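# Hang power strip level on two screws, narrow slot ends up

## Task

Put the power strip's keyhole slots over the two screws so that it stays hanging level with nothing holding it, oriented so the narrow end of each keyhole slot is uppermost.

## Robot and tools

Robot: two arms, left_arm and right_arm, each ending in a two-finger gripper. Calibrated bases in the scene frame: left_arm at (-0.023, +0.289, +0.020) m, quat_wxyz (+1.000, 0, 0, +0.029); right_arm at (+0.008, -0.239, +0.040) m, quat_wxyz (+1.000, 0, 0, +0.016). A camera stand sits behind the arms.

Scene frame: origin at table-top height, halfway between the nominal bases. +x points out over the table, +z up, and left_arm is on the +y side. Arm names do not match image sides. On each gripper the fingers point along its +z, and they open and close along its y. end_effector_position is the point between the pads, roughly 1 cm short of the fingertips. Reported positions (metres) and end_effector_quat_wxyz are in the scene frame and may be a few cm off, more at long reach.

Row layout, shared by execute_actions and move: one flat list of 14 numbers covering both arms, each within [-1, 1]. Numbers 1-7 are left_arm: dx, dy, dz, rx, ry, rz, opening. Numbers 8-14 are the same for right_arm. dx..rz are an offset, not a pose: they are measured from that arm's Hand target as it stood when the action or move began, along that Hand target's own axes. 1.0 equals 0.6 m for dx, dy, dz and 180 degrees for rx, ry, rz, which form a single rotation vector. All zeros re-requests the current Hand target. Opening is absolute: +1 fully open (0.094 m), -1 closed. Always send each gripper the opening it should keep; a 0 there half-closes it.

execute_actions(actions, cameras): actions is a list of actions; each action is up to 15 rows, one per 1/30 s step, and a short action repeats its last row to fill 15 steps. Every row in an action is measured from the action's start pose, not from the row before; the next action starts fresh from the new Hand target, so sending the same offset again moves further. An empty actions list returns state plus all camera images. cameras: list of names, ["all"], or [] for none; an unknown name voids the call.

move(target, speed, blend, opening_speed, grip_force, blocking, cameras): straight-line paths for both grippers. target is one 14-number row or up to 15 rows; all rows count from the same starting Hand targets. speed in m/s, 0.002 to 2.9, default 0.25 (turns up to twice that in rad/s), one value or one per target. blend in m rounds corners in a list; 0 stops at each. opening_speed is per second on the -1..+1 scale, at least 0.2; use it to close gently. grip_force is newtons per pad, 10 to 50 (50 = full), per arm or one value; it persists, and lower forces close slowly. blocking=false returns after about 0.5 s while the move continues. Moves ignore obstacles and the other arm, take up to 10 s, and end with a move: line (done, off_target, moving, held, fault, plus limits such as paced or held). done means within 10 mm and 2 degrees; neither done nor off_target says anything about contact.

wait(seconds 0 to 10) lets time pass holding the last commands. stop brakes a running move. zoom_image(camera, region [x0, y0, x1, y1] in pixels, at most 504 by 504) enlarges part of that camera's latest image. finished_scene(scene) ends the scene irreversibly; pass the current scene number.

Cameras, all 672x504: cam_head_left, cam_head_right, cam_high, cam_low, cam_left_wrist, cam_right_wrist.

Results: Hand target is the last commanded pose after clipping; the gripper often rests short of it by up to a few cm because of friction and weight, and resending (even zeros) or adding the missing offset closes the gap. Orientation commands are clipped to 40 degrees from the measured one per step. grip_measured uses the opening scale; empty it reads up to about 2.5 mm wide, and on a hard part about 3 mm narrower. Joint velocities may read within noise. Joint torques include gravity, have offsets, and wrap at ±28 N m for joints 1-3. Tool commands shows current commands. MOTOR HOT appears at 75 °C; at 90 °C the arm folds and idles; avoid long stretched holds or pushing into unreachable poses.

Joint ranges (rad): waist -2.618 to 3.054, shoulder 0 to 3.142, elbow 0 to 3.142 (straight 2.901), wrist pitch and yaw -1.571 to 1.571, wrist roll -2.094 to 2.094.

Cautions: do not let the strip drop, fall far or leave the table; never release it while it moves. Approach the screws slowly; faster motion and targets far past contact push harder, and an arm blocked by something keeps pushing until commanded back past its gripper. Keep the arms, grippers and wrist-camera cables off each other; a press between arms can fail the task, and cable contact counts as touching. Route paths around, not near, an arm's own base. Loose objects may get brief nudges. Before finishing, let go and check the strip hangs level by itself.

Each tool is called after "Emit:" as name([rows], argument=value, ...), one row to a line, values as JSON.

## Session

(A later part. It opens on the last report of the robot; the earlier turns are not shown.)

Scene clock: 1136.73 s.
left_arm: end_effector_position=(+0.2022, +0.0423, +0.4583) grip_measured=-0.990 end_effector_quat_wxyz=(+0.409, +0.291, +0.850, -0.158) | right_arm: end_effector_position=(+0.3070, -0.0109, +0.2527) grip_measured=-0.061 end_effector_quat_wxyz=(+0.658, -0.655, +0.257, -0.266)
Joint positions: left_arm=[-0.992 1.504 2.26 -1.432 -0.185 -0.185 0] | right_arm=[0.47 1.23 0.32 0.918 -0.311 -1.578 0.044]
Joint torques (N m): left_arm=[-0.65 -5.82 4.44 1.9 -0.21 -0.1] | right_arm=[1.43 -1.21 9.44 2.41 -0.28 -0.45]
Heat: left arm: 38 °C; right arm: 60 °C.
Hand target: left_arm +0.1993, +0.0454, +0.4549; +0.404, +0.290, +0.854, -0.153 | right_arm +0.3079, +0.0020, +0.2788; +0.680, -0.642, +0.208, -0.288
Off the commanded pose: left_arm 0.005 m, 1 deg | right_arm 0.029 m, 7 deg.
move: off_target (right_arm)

Emit:
move(target=[0,0,0,0,0,0,-1,-0.001,0.0217,-0.004,-0.002,0,0,-0.3], speed=0.02)

Scene clock: 1141.70 s.
left_arm: end_effector_position=(+0.2022, +0.0423, +0.4583) grip_measured=-0.990 end_effector_quat_wxyz=(+0.409, +0.291, +0.850, -0.158) | right_arm: end_effector_position=(+0.3069, -0.0109, +0.2516) grip_measured=-0.061 end_effector_quat_wxyz=(+0.669, -0.645, +0.253, -0.270)
Joint positions: left_arm=[-0.992 1.504 2.26 -1.432 -0.185 -0.185 0] | right_arm=[0.47 1.275 0.297 1.02 -0.311 -1.566 0.044]
Joint torques (N m): left_arm=[-0.65 -5.82 4.42 1.9 -0.21 -0.1] | right_arm=[1.1 -0.98 8.7 2.15 -0.31 -0.58]
Heat: left arm: 38 °C; right arm: 60 °C.
Hand target: left_arm +0.1993, +0.0454, +0.4549; +0.404, +0.290, +0.854, -0.153 | right_arm +0.3075, +0.0007, +0.2656; +0.678, -0.644, +0.209, -0.287
Off the commanded pose: left_arm 0.005 m, 1 deg | right_arm 0.018 m, 6 deg.
move: off_target (right_arm)

Emit:
move(target=[0,0,0,0,0,0,-1,-0.001,0.012,-0.001,-0.014,0,0,-0.3], speed=0.02, cameras=["cam_left_wrist","cam_head_left","cam_head_right"])

Emit:
zoom_image(camera="cam_left_wrist", region=[240, 180, 360, 300])

Emit:
zoom_image(camera="cam_left_wrist", region=[250, 0, 350, 100])

Scene clock: 1147.40 s.
left_arm: end_effector_position=(+0.2022, +0.0423, +0.4583) grip_measured=-0.990 end_effector_quat_wxyz=(+0.409, +0.291, +0.850, -0.158) | right_arm: end_effector_position=(+0.3070, -0.0109, +0.2511) grip_measured=-0.061 end_effector_quat_wxyz=(+0.668, -0.645, +0.254, -0.269)
Joint positions: left_arm=[-0.992 1.504 2.26 -1.432 -0.185 -0.185 0] | right_arm=[0.47 1.275 0.297 1.018 -0.311 -1.566 0.044]
Joint torques (N m): left_arm=[-0.65 -5.83 4.44 1.9 -0.21 -0.1] | right_arm=[1.21 -1.94 9.07 1.61 -0.27 -0.7]
Heat: left arm: 37 °C; right arm: 60 °C.
Hand target: left_arm +0.1993, +0.0454, +0.4549; +0.404, +0.290, +0.854, -0.153 | right_arm +0.3075, +0.0007, +0.2583; +0.663, -0.659, +0.215, -0.283
Off the commanded pose: left_arm 0.005 m, 1 deg | right_arm 0.014 m, 5 deg.
move: off_target (right_arm)
Images, in order (width x height): cam_head_left 672x504, cam_head_right 672x504, cam_left_wrist 672x504.

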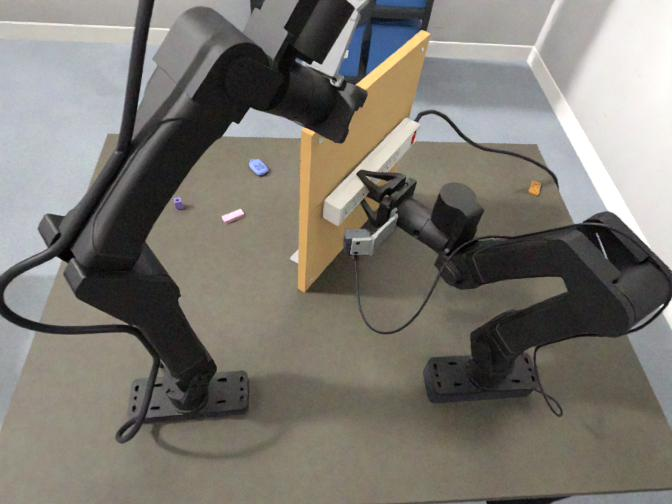

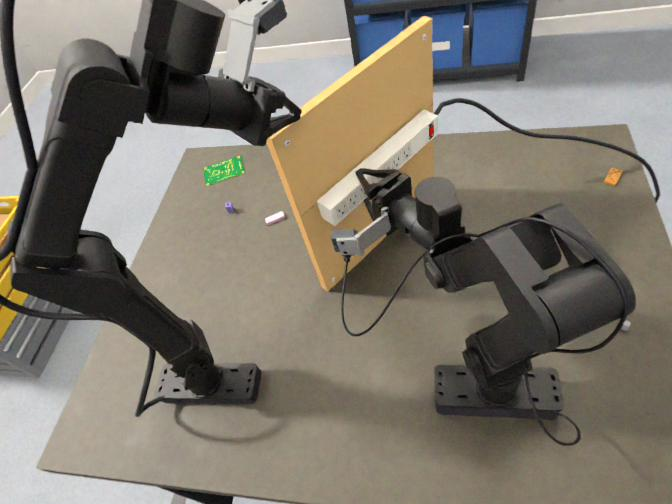

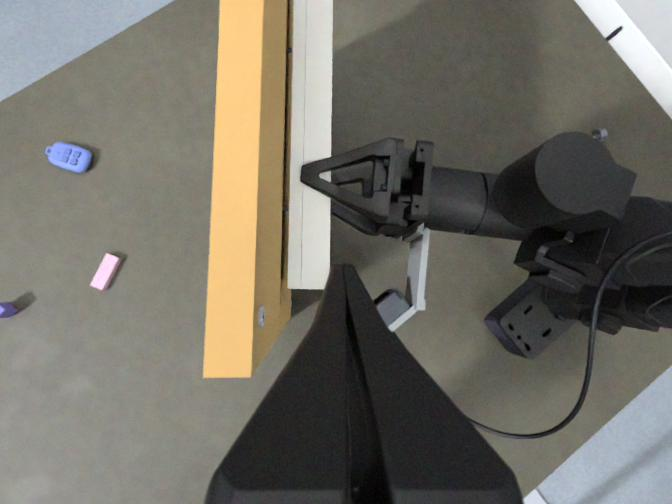

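Scaled by 4.200.

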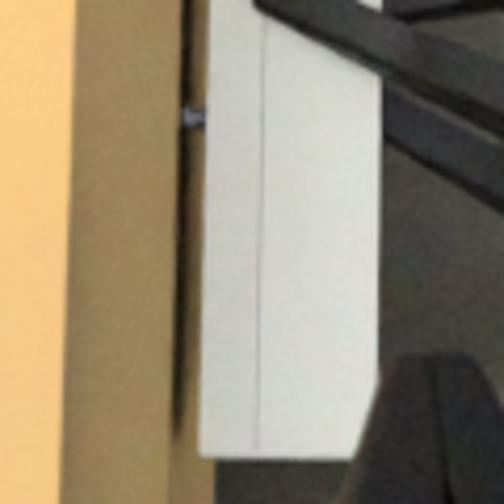

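Scaled by 5.040.

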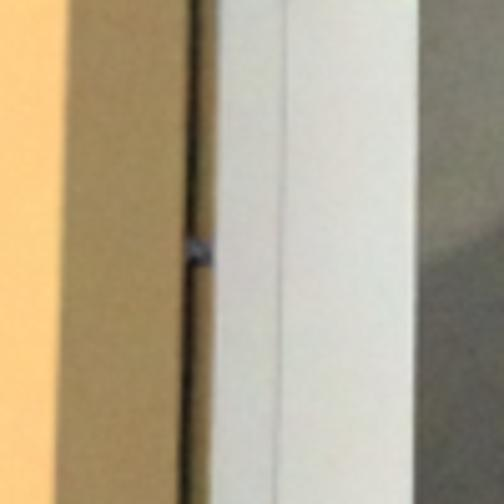

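Emit:
execute_actions(actions=[])

Emit:
zoom_image(camera="cam_left_wrist", region=[240, 180, 360, 300])

Emit:
zoom_image(camera="cam_left_wrist", region=[250, 0, 350, 100])

Scene clock: 1163.63 s.
left_arm: end_effector_position=(+0.2022, +0.0423, +0.4583) grip_measured=-0.990 end_effector_quat_wxyz=(+0.409, +0.291, +0.850, -0.158) | right_arm: end_effector_position=(+0.3070, -0.0109, +0.2511) grip_measured=-0.061 end_effector_quat_wxyz=(+0.668, -0.645, +0.254, -0.269)
Joint positions: left_arm=[-0.992 1.504 2.26 -1.432 -0.185 -0.185 0] | right_arm=[0.47 1.275 0.297 1.018 -0.311 -1.566 0.044]
Joint velocities: within noise
Joint torques (N m): left_arm=[-0.65 -5.83 4.44 1.9 -0.21 -0.1] | right_arm=[1.22 -1.95 9.07 1.62 -0.27 -0.7]
Heat: left arm: 37 °C; right arm: 60 °C.
Hand target: left_arm +0.1993, +0.0454, +0.4549; +0.404, +0.290, +0.854, -0.153 | right_arm +0.3075, +0.0007, +0.2583; +0.663, -0.659, +0.215, -0.283
Tool commands: left_gripper/opening=-1.0 right_gripper/opening=-0.3
Off the commanded pose: left_arm 0.005 m, 1 deg | right_arm 0.014 m, 5 deg.

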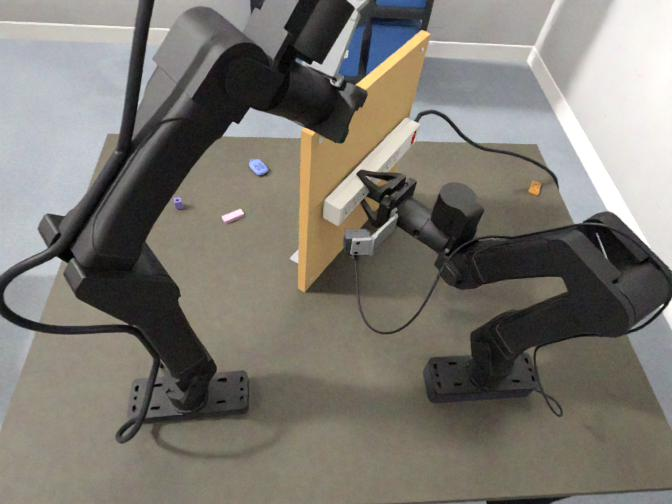

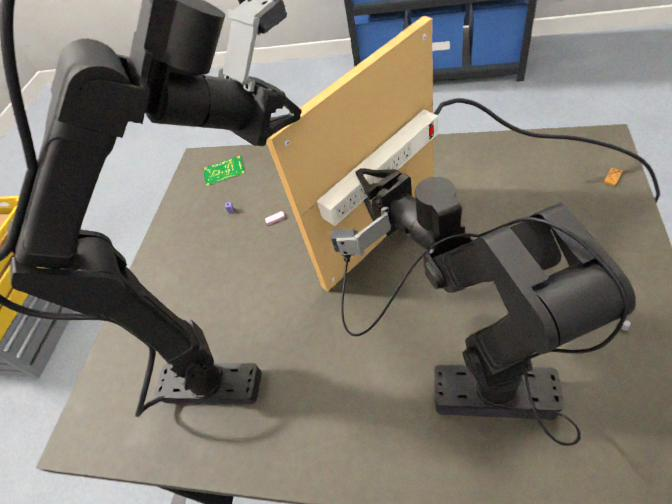

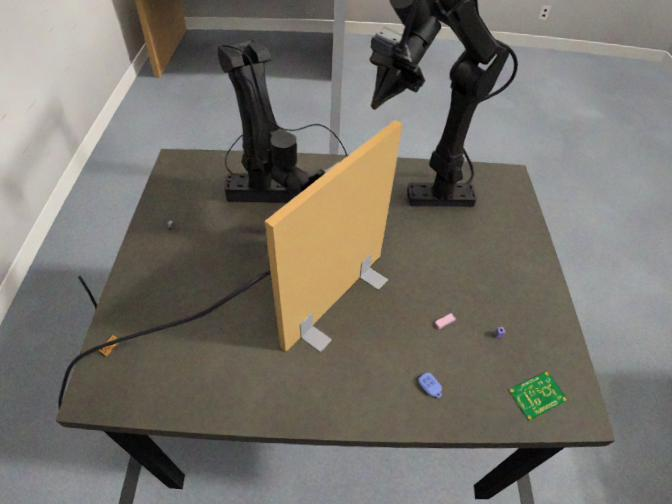

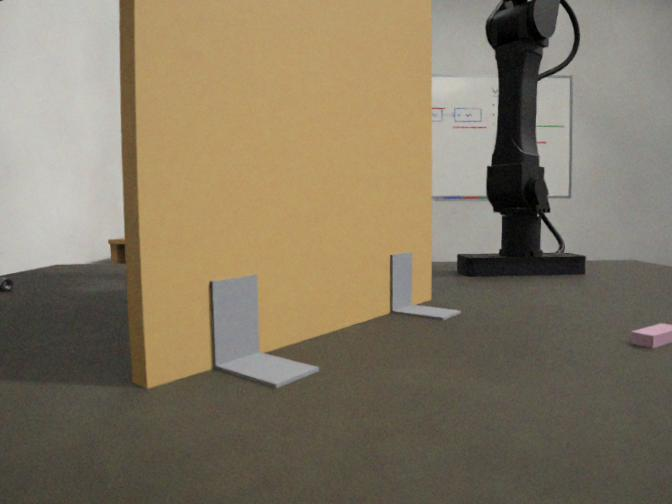

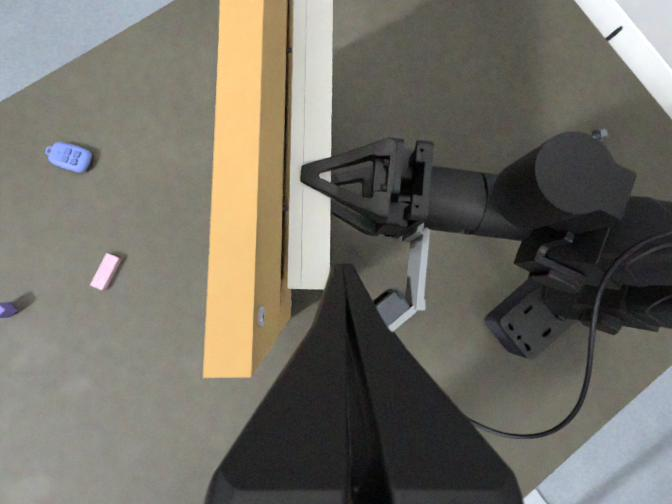

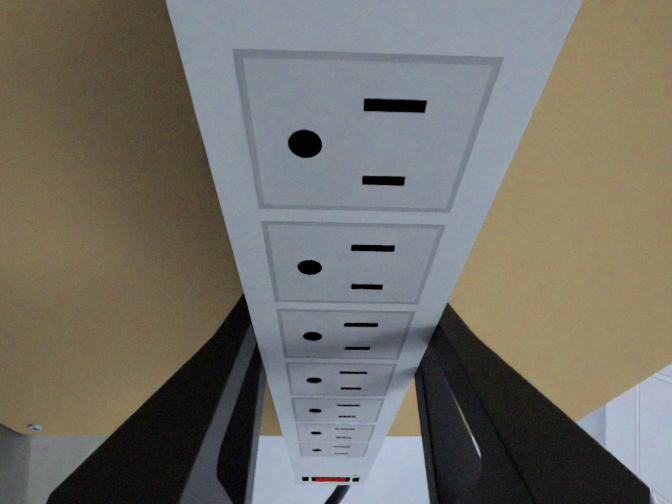

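Scaled by 4.200.

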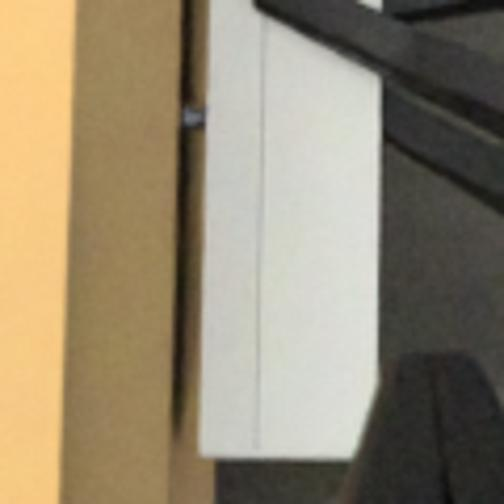

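Scaled by 5.040.

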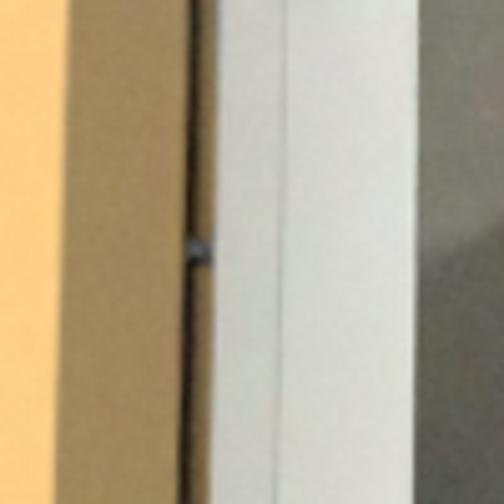

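Emit:
move(target=[0,0,0,0,0,0,-1, 0,0.0096,0,-0.0083,0,0,-0.3], speed=0.03)

Scene clock: 1190.33 s.
left_arm: end_effector_position=(+0.2022, +0.0423, +0.4583) grip_measured=-0.990 end_effector_quat_wxyz=(+0.409, +0.291, +0.850, -0.158) | right_arm: end_effector_position=(+0.3070, -0.0109, +0.2507) grip_measured=-0.061 end_effector_quat_wxyz=(+0.668, -0.646, +0.254, -0.269)
Joint positions: left_arm=[-0.992 1.504 2.26 -1.432 -0.185 -0.185 0] | right_arm=[0.47 1.275 0.297 1.016 -0.311 -1.567 0.044]
Joint torques (N m): left_arm=[-0.65 -5.83 4.45 1.9 -0.21 -0.1] | right_arm=[1.2 -1.98 9.13 1.39 -0.27 -0.74]
Heat: left arm: 37 °C; right arm: 61 °C.
Hand target: left_arm +0.1993, +0.0454, +0.4549; +0.404, +0.290, +0.854, -0.153 | right_arm +0.3080, +0.0005, +0.2526; +0.655, -0.667, +0.219, -0.280
Off the commanded pose: left_arm 0.005 m, 1 deg | right_arm 0.012 m, 5 deg.
move: off_target (right_arm)

Emit:
move(target=[0,0,0,0,0,0,-1, 0,0.0192,0,-0.0167,0,0,-0.3], speed=0.04)

Emit:
move(target=[0,0,0,0,0,0,-1, 0,0.0096,0,-0.0083,0,0,-0.3], speed=0.04)

Scene clock: 1194.07 s.
left_arm: end_effector_position=(+0.2022, +0.0423, +0.4583) grip_measured=-0.990 end_effector_quat_wxyz=(+0.409, +0.291, +0.850, -0.158) | right_arm: end_effector_position=(+0.3068, -0.0110, +0.2497) grip_measured=-0.061 end_effector_quat_wxyz=(+0.666, -0.648, +0.254, -0.269)
Joint positions: left_arm=[-0.992 1.504 2.26 -1.432 -0.185 -0.185 0] | right_arm=[0.47 1.272 0.297 1.008 -0.311 -1.572 0.044]
Joint torques (N m): left_arm=[-0.65 -5.82 4.44 1.9 -0.21 -0.1] | right_arm=[0.92 -1.92 9.14 0.99 -0.29 -0.85]
Heat: left arm: 37 °C; right arm: 61 °C.
Hand target: left_arm +0.1993, +0.0454, +0.4549; +0.404, +0.290, +0.854, -0.153 | right_arm +0.3089, +0.0000, +0.2411; +0.637, -0.684, +0.226, -0.274
Off the commanded pose: left_arm 0.005 m, 1 deg | right_arm 0.014 m, 6 deg.
move: off_target (right_arm)

Scene clock: 1195.47 s.
left_arm: end_effector_position=(+0.2022, +0.0423, +0.4583) grip_measured=-0.990 end_effector_quat_wxyz=(+0.409, +0.291, +0.850, -0.158) | right_arm: end_effector_position=(+0.3071, -0.0111, +0.2430) grip_measured=-0.061 end_effector_quat_wxyz=(+0.647, -0.665, +0.238, -0.286)
Joint positions: left_arm=[-0.992 1.504 2.26 -1.432 -0.185 -0.185 0] | right_arm=[0.47 1.266 0.3 0.968 -0.31 -1.642 0.044]
Joint torques (N m): left_arm=[-0.65 -5.82 4.41 1.9 -0.21 -0.1] | right_arm=[1.05 -2.37 9.52 0.9 -0.26 -0.32]
Heat: left arm: 37 °C; right arm: 61 °C.
Hand target: left_arm +0.1993, +0.0454, +0.4549; +0.404, +0.290, +0.854, -0.153 | right_arm +0.3091, -0.0005, +0.2353; +0.628, -0.692, +0.230, -0.271
Off the commanded pose: left_arm 0.005 m, 1 deg | right_arm 0.013 m, 4 deg.
move: off_target (right_arm)

Emit:
move(target=[0,0,0,0,0,0,-1, 0,0,-0.045,0.012,0,0.028,-0.3], speed=0.08)

Scene clock: 1268.27 s.
left_arm: end_effector_position=(+0.2022, +0.0423, +0.4583) grip_measured=-0.990 end_effector_quat_wxyz=(+0.409, +0.291, +0.850, -0.158) | right_arm: end_effector_position=(+0.2943, -0.0229, +0.2061) grip_measured=-0.061 end_effector_quat_wxyz=(-0.620, +0.692, -0.296, +0.223)
Joint positions: left_arm=[-0.992 1.504 2.26 -1.432 -0.185 -0.185 0] | right_arm=[0.441 1.199 0.249 0.809 -0.345 -1.56 0.044]
Joint torques (N m): left_arm=[-0.65 -5.81 4.44 1.9 -0.21 -0.1] | right_arm=[-0.25 -5.59 6.35 2.49 -0.39 -0.23]
Heat: left arm: 37 °C; right arm: 58 °C.
Hand target: left_arm +0.1993, +0.0454, +0.4549; +0.404, +0.290, +0.854, -0.153 | right_arm +0.2911, -0.0206, +0.2371; -0.652, +0.670, -0.254, +0.247
Off the commanded pose: left_arm 0.005 m, 1 deg | right_arm 0.031 m, 7 deg.
move: off_target (right_arm)

Emit:
move(target=[0,0,0,0,0,0,-1, 0,-0.213,0.02,0.055,0,0,-0.3], speed=0.12)

Scene clock: 1275.10 s.
left_arm: end_effector_position=(+0.2022, +0.0423, +0.4583) grip_measured=-0.990 end_effector_quat_wxyz=(+0.409, +0.291, +0.850, -0.158) | right_arm: end_effector_position=(+0.3073, -0.0201, +0.3006) grip_measured=-0.061 end_effector_quat_wxyz=(+0.657, -0.648, +0.306, -0.234)
Joint positions: left_arm=[-0.992 1.504 2.26 -1.432 -0.185 -0.185 0] | right_arm=[0.45 1.029 0.48 0.52 -0.306 -1.481 0.044]
Joint torques (N m): left_arm=[-0.66 -5.83 4.44 1.9 -0.21 -0.1] | right_arm=[1.2 -4.71 12.11 2.7 -0.42 -0.35]
Heat: left arm: 37 °C; right arm: 58 °C.
Hand target: left_arm +0.1993, +0.0454, +0.4549; +0.404, +0.290, +0.854, -0.153 | right_arm +0.3015, -0.0092, +0.3646; +0.708, -0.611, +0.232, -0.269
Off the commanded pose: left_arm 0.005 m, 1 deg | right_arm 0.065 m, 12 deg.
move: off_target (right_arm)

Emit:
move(target=[0,0,0,0,0,0,-1, 0.002,0.104,-0.0467,-0.01,0,0,-0.3], speed=0.08)

Scene clock: 1283.70 s.
left_arm: end_effector_position=(+0.2022, +0.0423, +0.4583) grip_measured=-0.990 end_effector_quat_wxyz=(+0.409, +0.291, +0.850, -0.158) | right_arm: end_effector_position=(+0.2945, -0.0275, +0.2720) grip_measured=-0.061 end_effector_quat_wxyz=(+0.668, -0.643, +0.287, -0.240)
Joint positions: left_arm=[-0.992 1.504 2.26 -1.432 -0.185 -0.185 0] | right_arm=[0.43 1.04 0.321 0.728 -0.344 -1.493 0.044]
Joint torques (N m): left_arm=[-0.64 -5.82 4.42 1.9 -0.21 -0.1] | right_arm=[-0.2 -2.04 7.01 2.84 -0.44 -0.32]
Heat: left arm: 37 °C; right arm: 59 °C.
Hand target: left_arm +0.1993, +0.0454, +0.4549; +0.404, +0.290, +0.854, -0.153 | right_arm +0.2899, -0.0238, +0.2987; +0.698, -0.622, +0.236, -0.265
Off the commanded pose: left_arm 0.005 m, 1 deg | right_arm 0.027 m, 8 deg.
move: off_target (right_arm)

Emit:
move(target=[0.0745,-0.0473,0.0025,0.0634,-0.2771,-0.5088,-1, 0,-0.017,0,0,0,0,-0.3], speed=0.2, cameras=["all"])

Scene clock: 1348.60 s.
left_arm: end_effector_position=(+0.1606, +0.0385, +0.4267) grip_measured=-0.990 end_effector_quat_wxyz=(+0.428, -0.438, +0.553, -0.565) | right_arm: end_effector_position=(+0.2935, -0.0267, +0.2649) grip_measured=-0.061 end_effector_quat_wxyz=(+0.661, -0.651, +0.292, -0.231)
Joint positions: left_arm=[-1.59 1.056 1.041 0.034 -1.279 -1.574 0] | right_arm=[0.429 1.04 0.321 0.698 -0.352 -1.493 0.044]
Joint torques (N m): left_arm=[-0.58 -2.88 6.71 1.75 -0.25 0.01] | right_arm=[-0.34 -4.97 8.9 2.57 -0.36 -0.31]
Heat: left arm: 37 °C; right arm: 58 °C.
Hand target: left_arm +0.1600, +0.0390, +0.4199; +0.437, -0.437, +0.555, -0.556 | right_arm +0.2892, -0.0247, +0.3088; +0.698, -0.622, +0.236, -0.265
Off the commanded pose: left_arm 0.007 m, 1 deg | right_arm 0.044 m, 9 deg.
move: off_target (right_arm)

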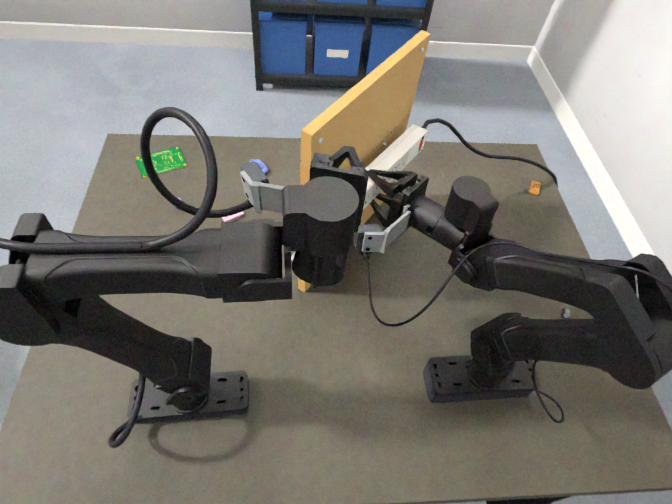

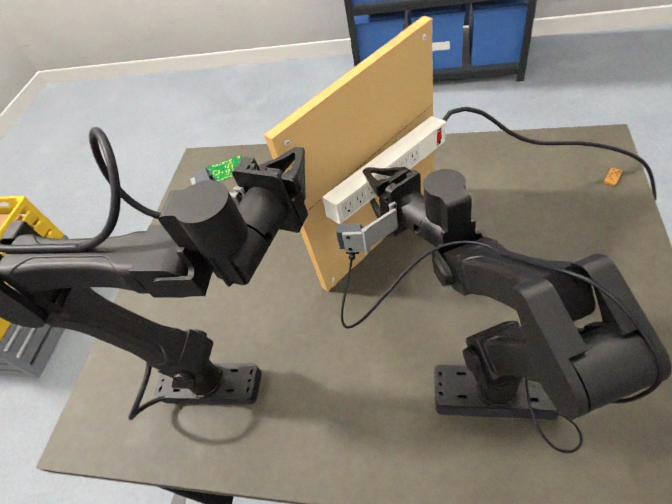

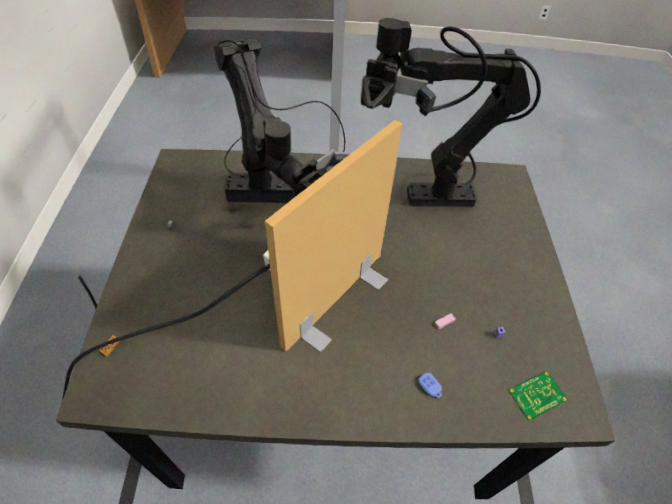

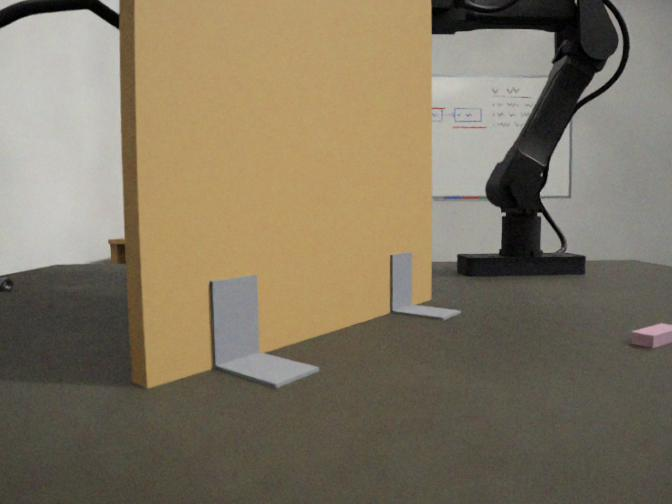

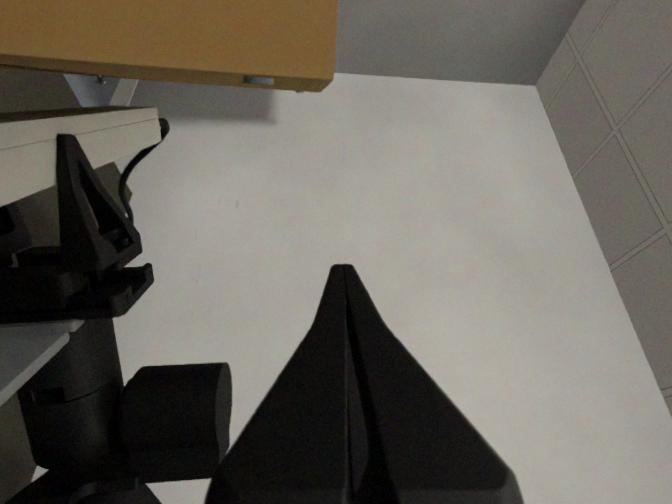

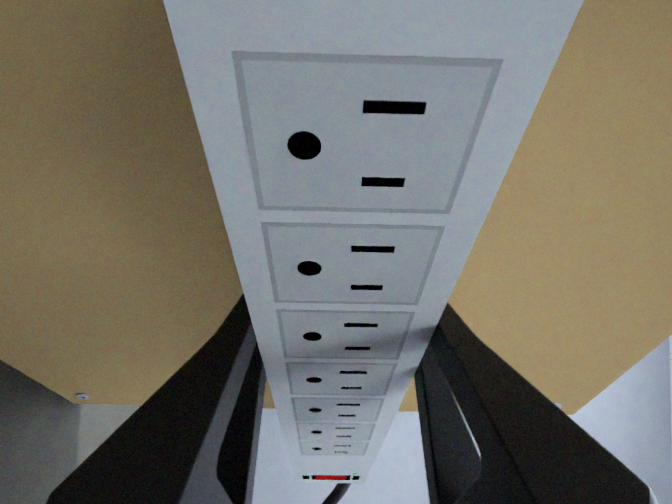

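Emit:
move(target=[0,0.15,0,0,0,0,-1, 0,0,0,0,0,0,-0.3], speed=0.12, cameras=["cam_head_left","cam_head_right","cam_left_wrist","cam_high"])

Scene clock: 1356.17 s.
left_arm: end_effector_position=(+0.1608, +0.0352, +0.3353) grip_measured=-0.990 end_effector_quat_wxyz=(+0.425, -0.442, +0.551, -0.567) | right_arm: end_effector_position=(+0.2935, -0.0267, +0.2649) grip_measured=-0.061 end_effector_quat_wxyz=(+0.661, -0.651, +0.292, -0.231)
Joint positions: left_arm=[-1.59 1.052 0.68 0.381 -1.28 -1.595 0] | right_arm=[0.429 1.04 0.321 0.698 -0.352 -1.493 0.044]
Joint torques (N m): left_arm=[-0.54 -3.63 6.87 1.79 -0.24 0.2] | right_arm=[-0.32 -4.98 8.94 2.57 -0.38 -0.32]
Heat: left arm: 37 °C; right arm: 59 °C.
Hand target: left_arm +0.1601, +0.0389, +0.3299; +0.437, -0.437, +0.556, -0.556 | right_arm +0.2892, -0.0248, +0.3088; +0.698, -0.622, +0.236, -0.265
Off the commanded pose: left_arm 0.007 m, 2 deg | right_arm 0.044 m, 9 deg.
move: off_target (right_arm)
Images, in order (width x height): cam_head_left 672x504, cam_head_right 672x504, cam_high 672x504, cam_left_wrist 672x504.

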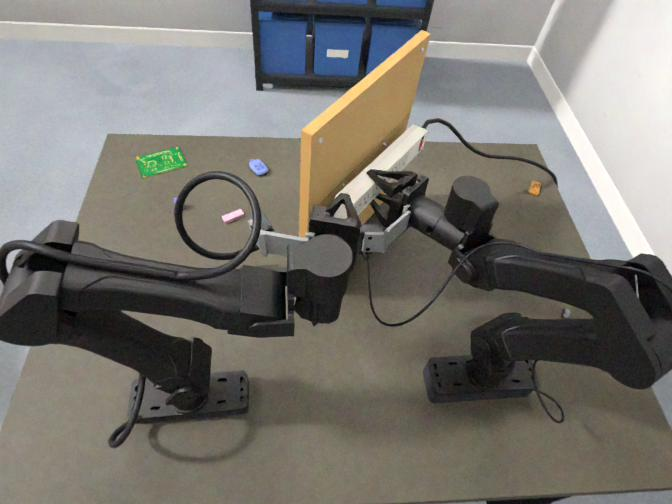

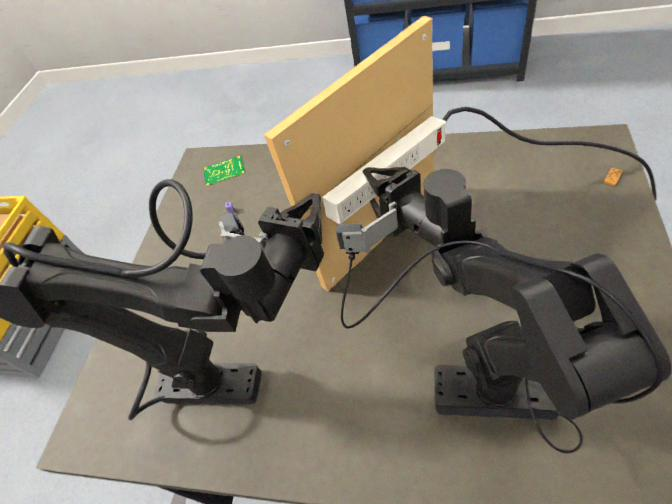

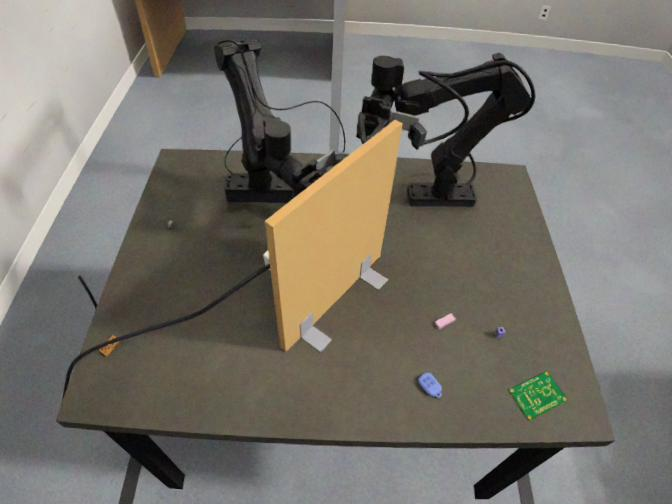

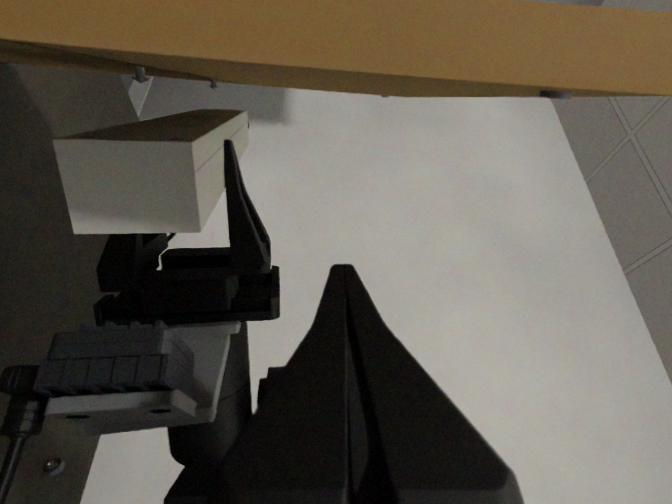

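Emit:
move(target=[0,0.075,0,0,0,0,-1, 0,0,0,0,0,0,-0.3], speed=0.12, cameras=["cam_head_left","cam_head_right","cam_left_wrist"])

Scene clock: 1365.87 s.
left_arm: end_effector_position=(+0.1608, +0.0362, +0.2925) grip_measured=-0.990 end_effector_quat_wxyz=(+0.422, -0.444, +0.547, -0.570) | right_arm: end_effector_position=(+0.2935, -0.0267, +0.2649) grip_measured=-0.061 end_effector_quat_wxyz=(+0.661, -0.651, +0.292, -0.231)
Joint positions: left_arm=[-1.59 1.1 0.523 0.597 -1.281 -1.596 0] | right_arm=[0.429 1.04 0.321 0.698 -0.352 -1.493 0.044]
Joint torques (N m): left_arm=[-0.53 -3 6.57 1.75 -0.22 0.17] | right_arm=[-0.32 -4.97 8.9 2.56 -0.37 -0.32]
Heat: left arm: 36 °C; right arm: 60 °C.
Hand target: left_arm +0.1601, +0.0389, +0.2849; +0.437, -0.437, +0.556, -0.556 | right_arm +0.2892, -0.0248, +0.3088; +0.698, -0.622, +0.236, -0.265
Off the commanded pose: left_arm 0.008 m, 3 deg | right_arm 0.044 m, 9 deg.
move: off_target (left_arm, right_arm)
Images, in order (width x height): cam_head_left 672x504, cam_head_right 672x504, cam_left_wrist 672x504.

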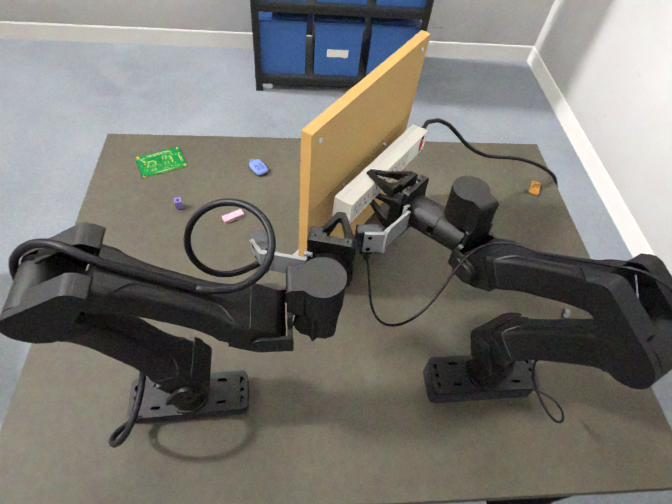

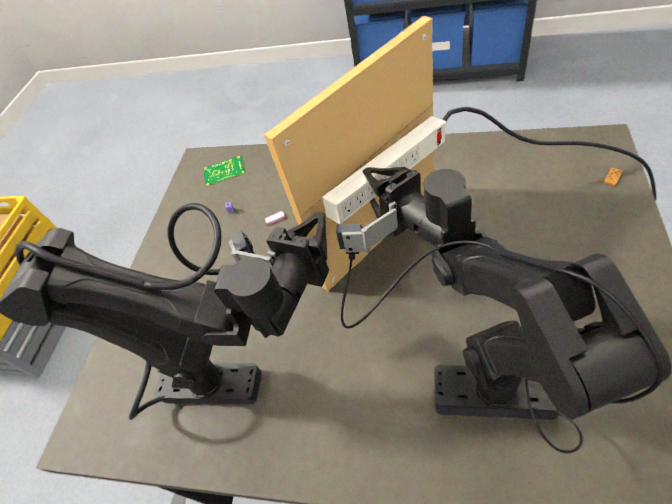

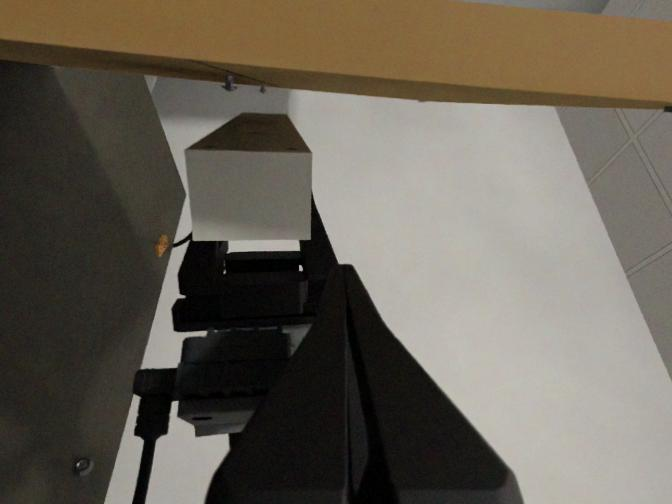

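Emit:
zoom_image(camera="cam_left_wrist", region=[170, 60, 330, 180])

Scaled by 3.150.

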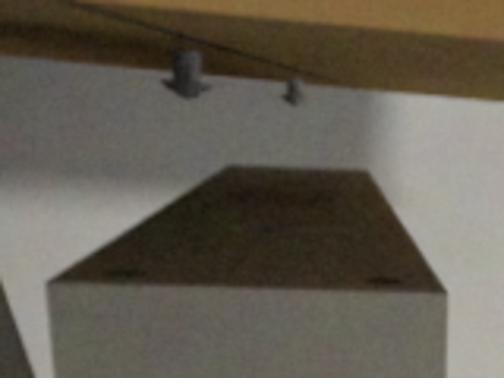

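Emit:
move(target=[0,0,0,0,0,0,-1, 0.0505,-0.0095,-0.0823,0,0,-0.03,-0.3], speed=0.08, cameras=["cam_left_wrist"])

Scene clock: 1435.73 s.
left_arm: end_effector_position=(+0.1608, +0.0362, +0.2928) grip_measured=-0.990 end_effector_quat_wxyz=(+0.422, -0.445, +0.547, -0.570) | right_arm: end_effector_position=(+0.2895, -0.0852, +0.2774) grip_measured=-0.061 end_effector_quat_wxyz=(+0.661, -0.648, +0.276, -0.259)
Joint positions: left_arm=[-1.59 1.1 0.523 0.599 -1.281 -1.595 0] | right_arm=[0.12 0.866 0.286 0.589 -0.644 -1.536 0.044]
Joint torques (N m): left_arm=[-0.51 -2.99 6.54 1.76 -0.22 0.19] | right_arm=[-0.14 -3.85 7.24 2.55 -0.52 -0.37]
Heat: left arm: 36 °C; right arm: 61 °C.
Hand target: left_arm +0.1601, +0.0389, +0.2849; +0.437, -0.437, +0.556, -0.556 | right_arm +0.2789, -0.0820, +0.3087; +0.685, -0.633, +0.207, -0.297
Off the commanded pose: left_arm 0.008 m, 3 deg | right_arm 0.033 m, 10 deg.
move: off_target (left_arm, right_arm)
Images, in order (width x height): cam_left_wrist 672x504.

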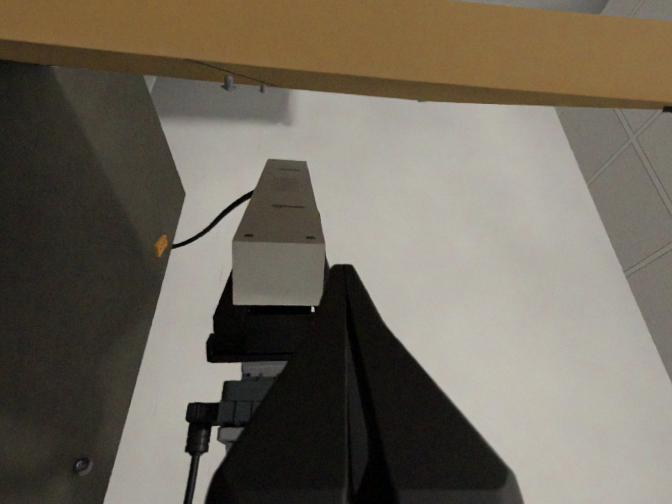

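Emit:
zoom_image(camera="cam_left_wrist", region=[200, 60, 340, 260])

Emit:
move(target=[0,0.07,0,0,0,0,-1, 0,0,0,0,0,0,-0.3], speed=0.1, cameras=["cam_left_wrist","cam_head_left","cam_head_right"])

Scaled by 2.520.

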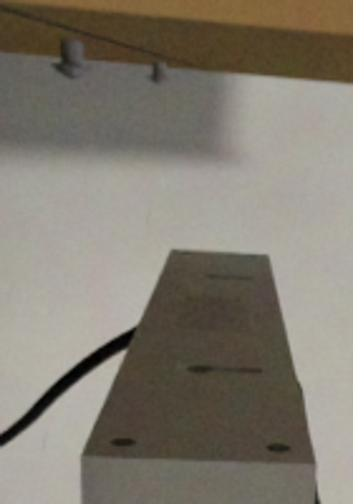

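Scene clock: 1440.80 s.
left_arm: end_effector_position=(+0.1609, +0.0355, +0.2505) grip_measured=-0.990 end_effector_quat_wxyz=(+0.422, -0.446, +0.546, -0.570) | right_arm: end_effector_position=(+0.2895, -0.0852, +0.2771) grip_measured=-0.061 end_effector_quat_wxyz=(+0.661, -0.649, +0.276, -0.258)
Joint positions: left_arm=[-1.59 1.214 0.397 0.839 -1.282 -1.598 0] | right_arm=[0.12 0.866 0.286 0.588 -0.645 -1.536 0.044]
Joint torques (N m): left_arm=[-0.53 -3.37 5.93 1.74 -0.21 0.23] | right_arm=[-0.12 -3.92 7.27 2.61 -0.48 -0.38]
Heat: left arm: 36 °C; right arm: 60 °C.
Hand target: left_arm +0.1601, +0.0389, +0.2429; +0.437, -0.437, +0.555, -0.556 | right_arm +0.2789, -0.0820, +0.3087; +0.685, -0.633, +0.207, -0.297
Off the commanded pose: left_arm 0.008 m, 3 deg | right_arm 0.033 m, 10 deg.
move: off_target (left_arm, right_arm)
Images, in order (width x height): cam_head_left 672x504, cam_head_right 672x504, cam_left_wrist 672x504.

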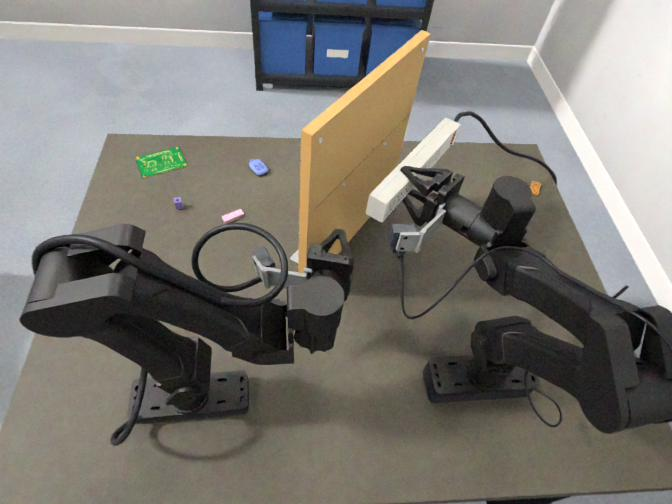

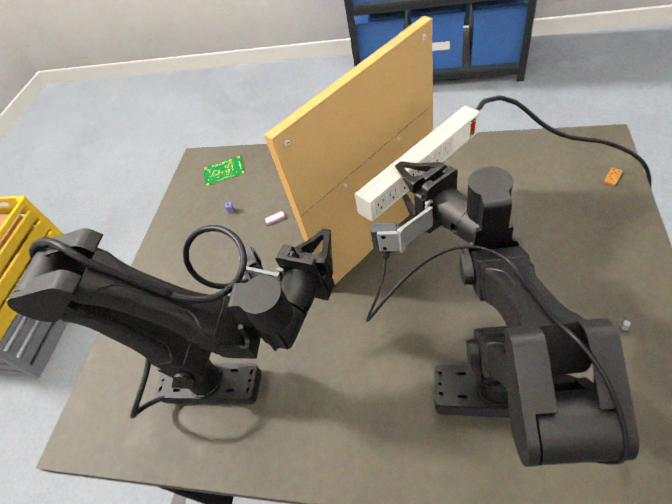

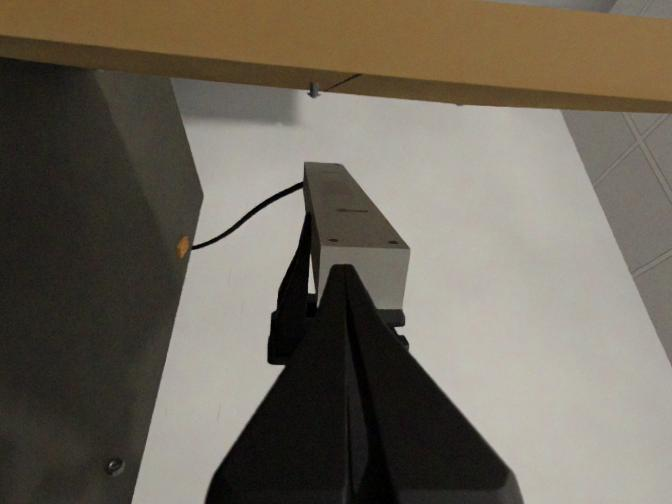

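Emit:
zoom_image(camera="cam_left_wrist", region=[290, 150, 420, 260])

Emit:
zoom_image(camera="cam_left_wrist", region=[290, 60, 370, 120])

Scaled by 3.877.

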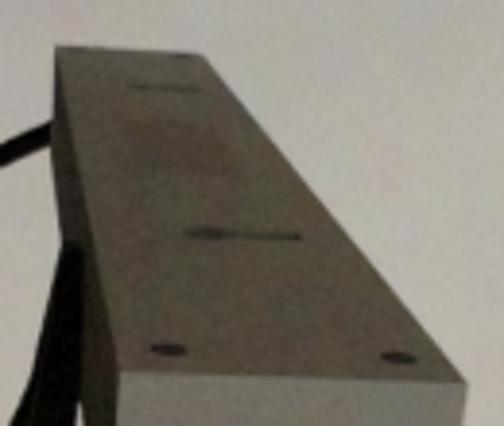

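Scaled by 6.300.

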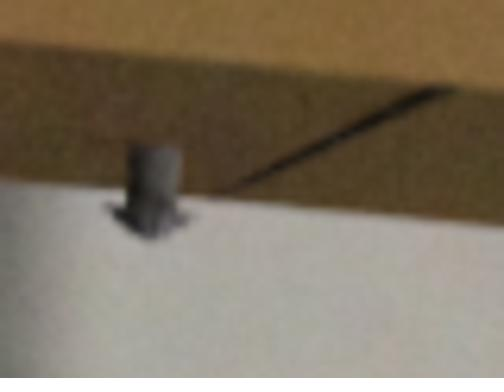

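Emit:
move(target=[-0.0153,0,-0.0786,0,0.0356,0,-1, 0,0,0,0,0,0,-0.3], speed=0.1, cameras=["cam_left_wrist","cam_head_left"])

Scene clock: 1505.27 s.
left_arm: end_effector_position=(+0.1166, +0.0541, +0.2494) grip_measured=-0.990 end_effector_quat_wxyz=(+0.388, -0.417, +0.565, -0.597) | right_arm: end_effector_position=(+0.2895, -0.0852, +0.2771) grip_measured=-0.061 end_effector_quat_wxyz=(+0.661, -0.649, +0.276, -0.258)
Joint positions: left_arm=[-1.803 1.029 0.281 0.823 -1.385 -1.557 0] | right_arm=[0.12 0.866 0.286 0.588 -0.645 -1.536 0.044]
Joint torques (N m): left_arm=[-0.66 -3.41 6.24 1.28 -0.16 0.18] | right_arm=[-0.16 -3.85 7.28 2.6 -0.49 -0.38]
Heat: left arm: 36 °C; right arm: 59 °C.
Hand target: left_arm +0.1164, +0.0589, +0.2429; +0.405, -0.405, +0.579, -0.580 | right_arm +0.2789, -0.0820, +0.3087; +0.685, -0.633, +0.207, -0.297
Off the commanded pose: left_arm 0.008 m, 3 deg | right_arm 0.033 m, 10 deg.
move: off_target (left_arm, right_arm)
Images, in order (width x height): cam_head_left 672x504, cam_left_wrist 672x504.

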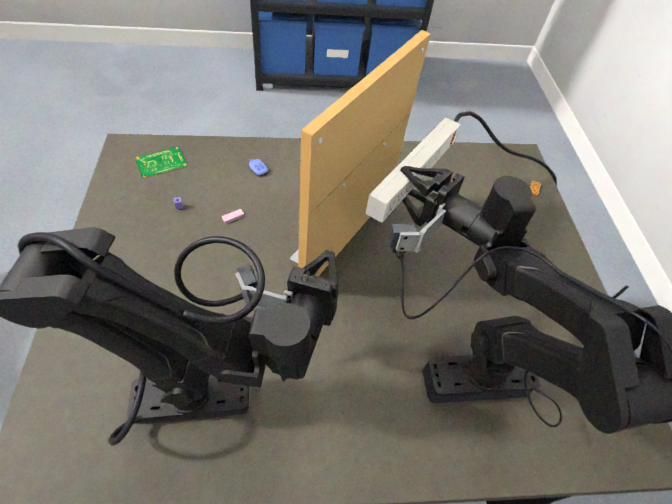

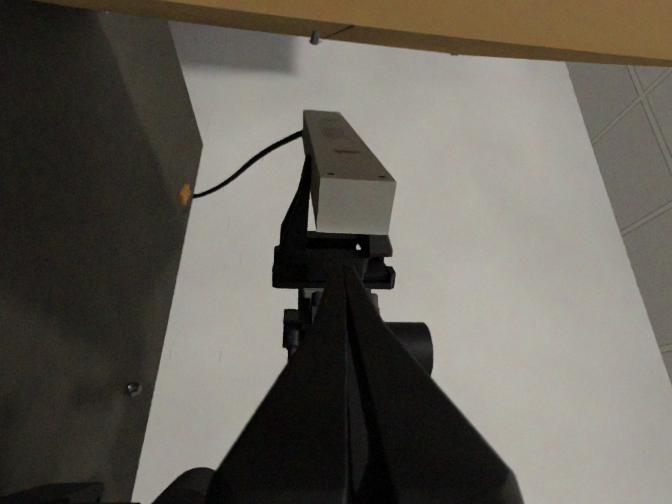

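Emit:
move(target=[0,0,0,0,0,0,-1, -0.0527,0.0212,0.0805,0,0,-0.028,-0.3], speed=0.08, cameras=["cam_left_wrist"])

Emit:
zoom_image(camera="cam_left_wrist", region=[250, 0, 410, 200])

Scene clock: 1515.27 s.
left_arm: end_effector_position=(+0.1167, +0.0541, +0.2484) grip_measured=-0.990 end_effector_quat_wxyz=(+0.391, -0.415, +0.567, -0.594) | right_arm: end_effector_position=(+0.2926, -0.0356, +0.2566) grip_measured=-0.061 end_effector_quat_wxyz=(+0.635, -0.672, +0.250, -0.289)
Joint positions: left_arm=[-1.803 1.029 0.281 0.813 -1.385 -1.557 0] | right_arm=[0.411 1.021 0.286 0.705 -0.344 -1.651 0.044]
Joint torques (N m): left_arm=[-0.68 -3.62 6.39 1.29 -0.17 0.13] | right_arm=[1.1 -1.96 9.1 2.91 -0.41 -0.53]
Heat: left arm: 35 °C; right arm: 59 °C.
Hand target: left_arm +0.1164, +0.0589, +0.2429; +0.405, -0.405, +0.579, -0.580 | right_arm +0.2892, -0.0246, +0.2988; +0.671, -0.641, +0.179, -0.327
Off the commanded pose: left_arm 0.007 m, 3 deg | right_arm 0.044 m, 11 deg.
move: off_target (left_arm, right_arm)
Images, in order (width x height): cam_left_wrist 672x504.

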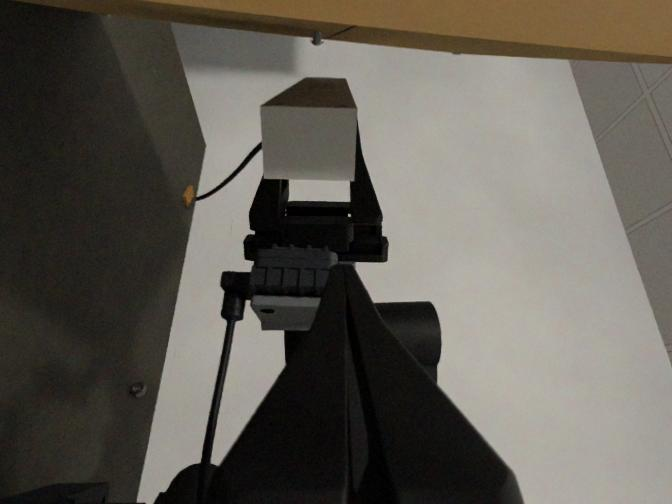

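Scaled by 2.520.

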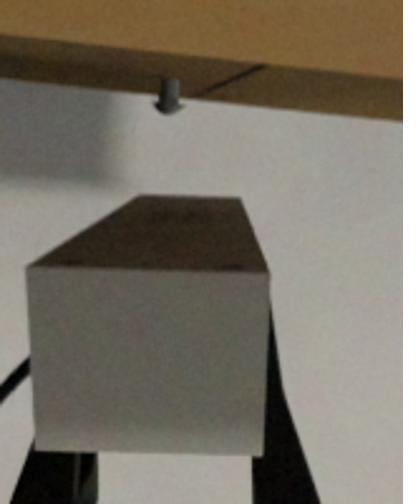

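Emit:
move(target=[0,0,0,0,0,0,-1, 0,0,0,0.03,-0.01,0.05,-0.3], speed=0.08, cameras=["cam_left_wrist"])

Emit:
zoom_image(camera="cam_left_wrist", region=[250, 0, 410, 200])

Scene clock: 1540.80 s.
left_arm: end_effector_position=(+0.1167, +0.0541, +0.2483) grip_measured=-0.990 end_effector_quat_wxyz=(+0.391, -0.415, +0.567, -0.594) | right_arm: end_effector_position=(+0.2982, -0.0289, +0.2709) grip_measured=-0.061 end_effector_quat_wxyz=(+0.697, -0.620, +0.263, -0.248)
Joint positions: left_arm=[-1.803 1.029 0.281 0.812 -1.385 -1.557 0] | right_arm=[0.395 1.165 0.268 0.999 -0.399 -1.472 0.044]
Joint torques (N m): left_arm=[-0.68 -3.63 6.39 1.29 -0.17 0.12] | right_arm=[-0.03 -2.44 6.45 2.84 -0.54 -0.37]
Heat: left arm: 34 °C; right arm: 62 °C.
Hand target: left_arm +0.1164, +0.0589, +0.2429; +0.405, -0.405, +0.579, -0.580 | right_arm +0.2892, -0.0246, +0.2988; +0.727, -0.598, +0.202, -0.271
Off the commanded pose: left_arm 0.007 m, 3 deg | right_arm 0.030 m, 9 deg.
move: off_target (left_arm, right_arm)
Images, in order (width x height): cam_left_wrist 672x504.

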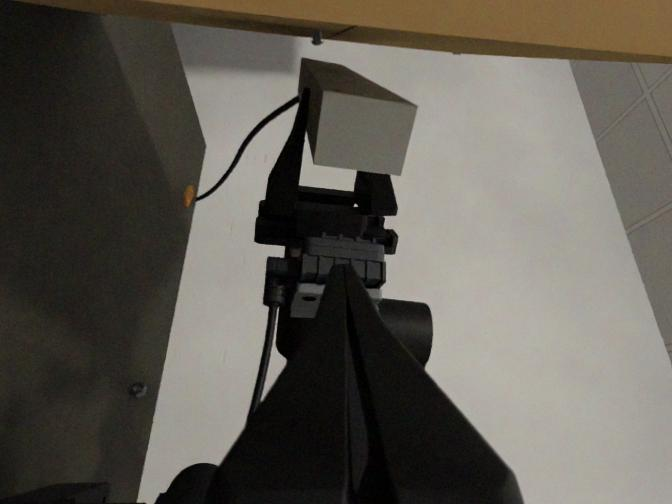

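Scaled by 2.520.

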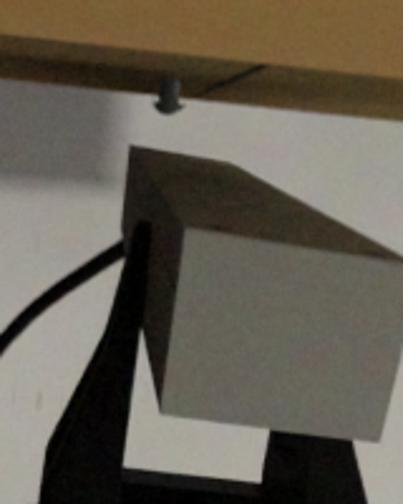

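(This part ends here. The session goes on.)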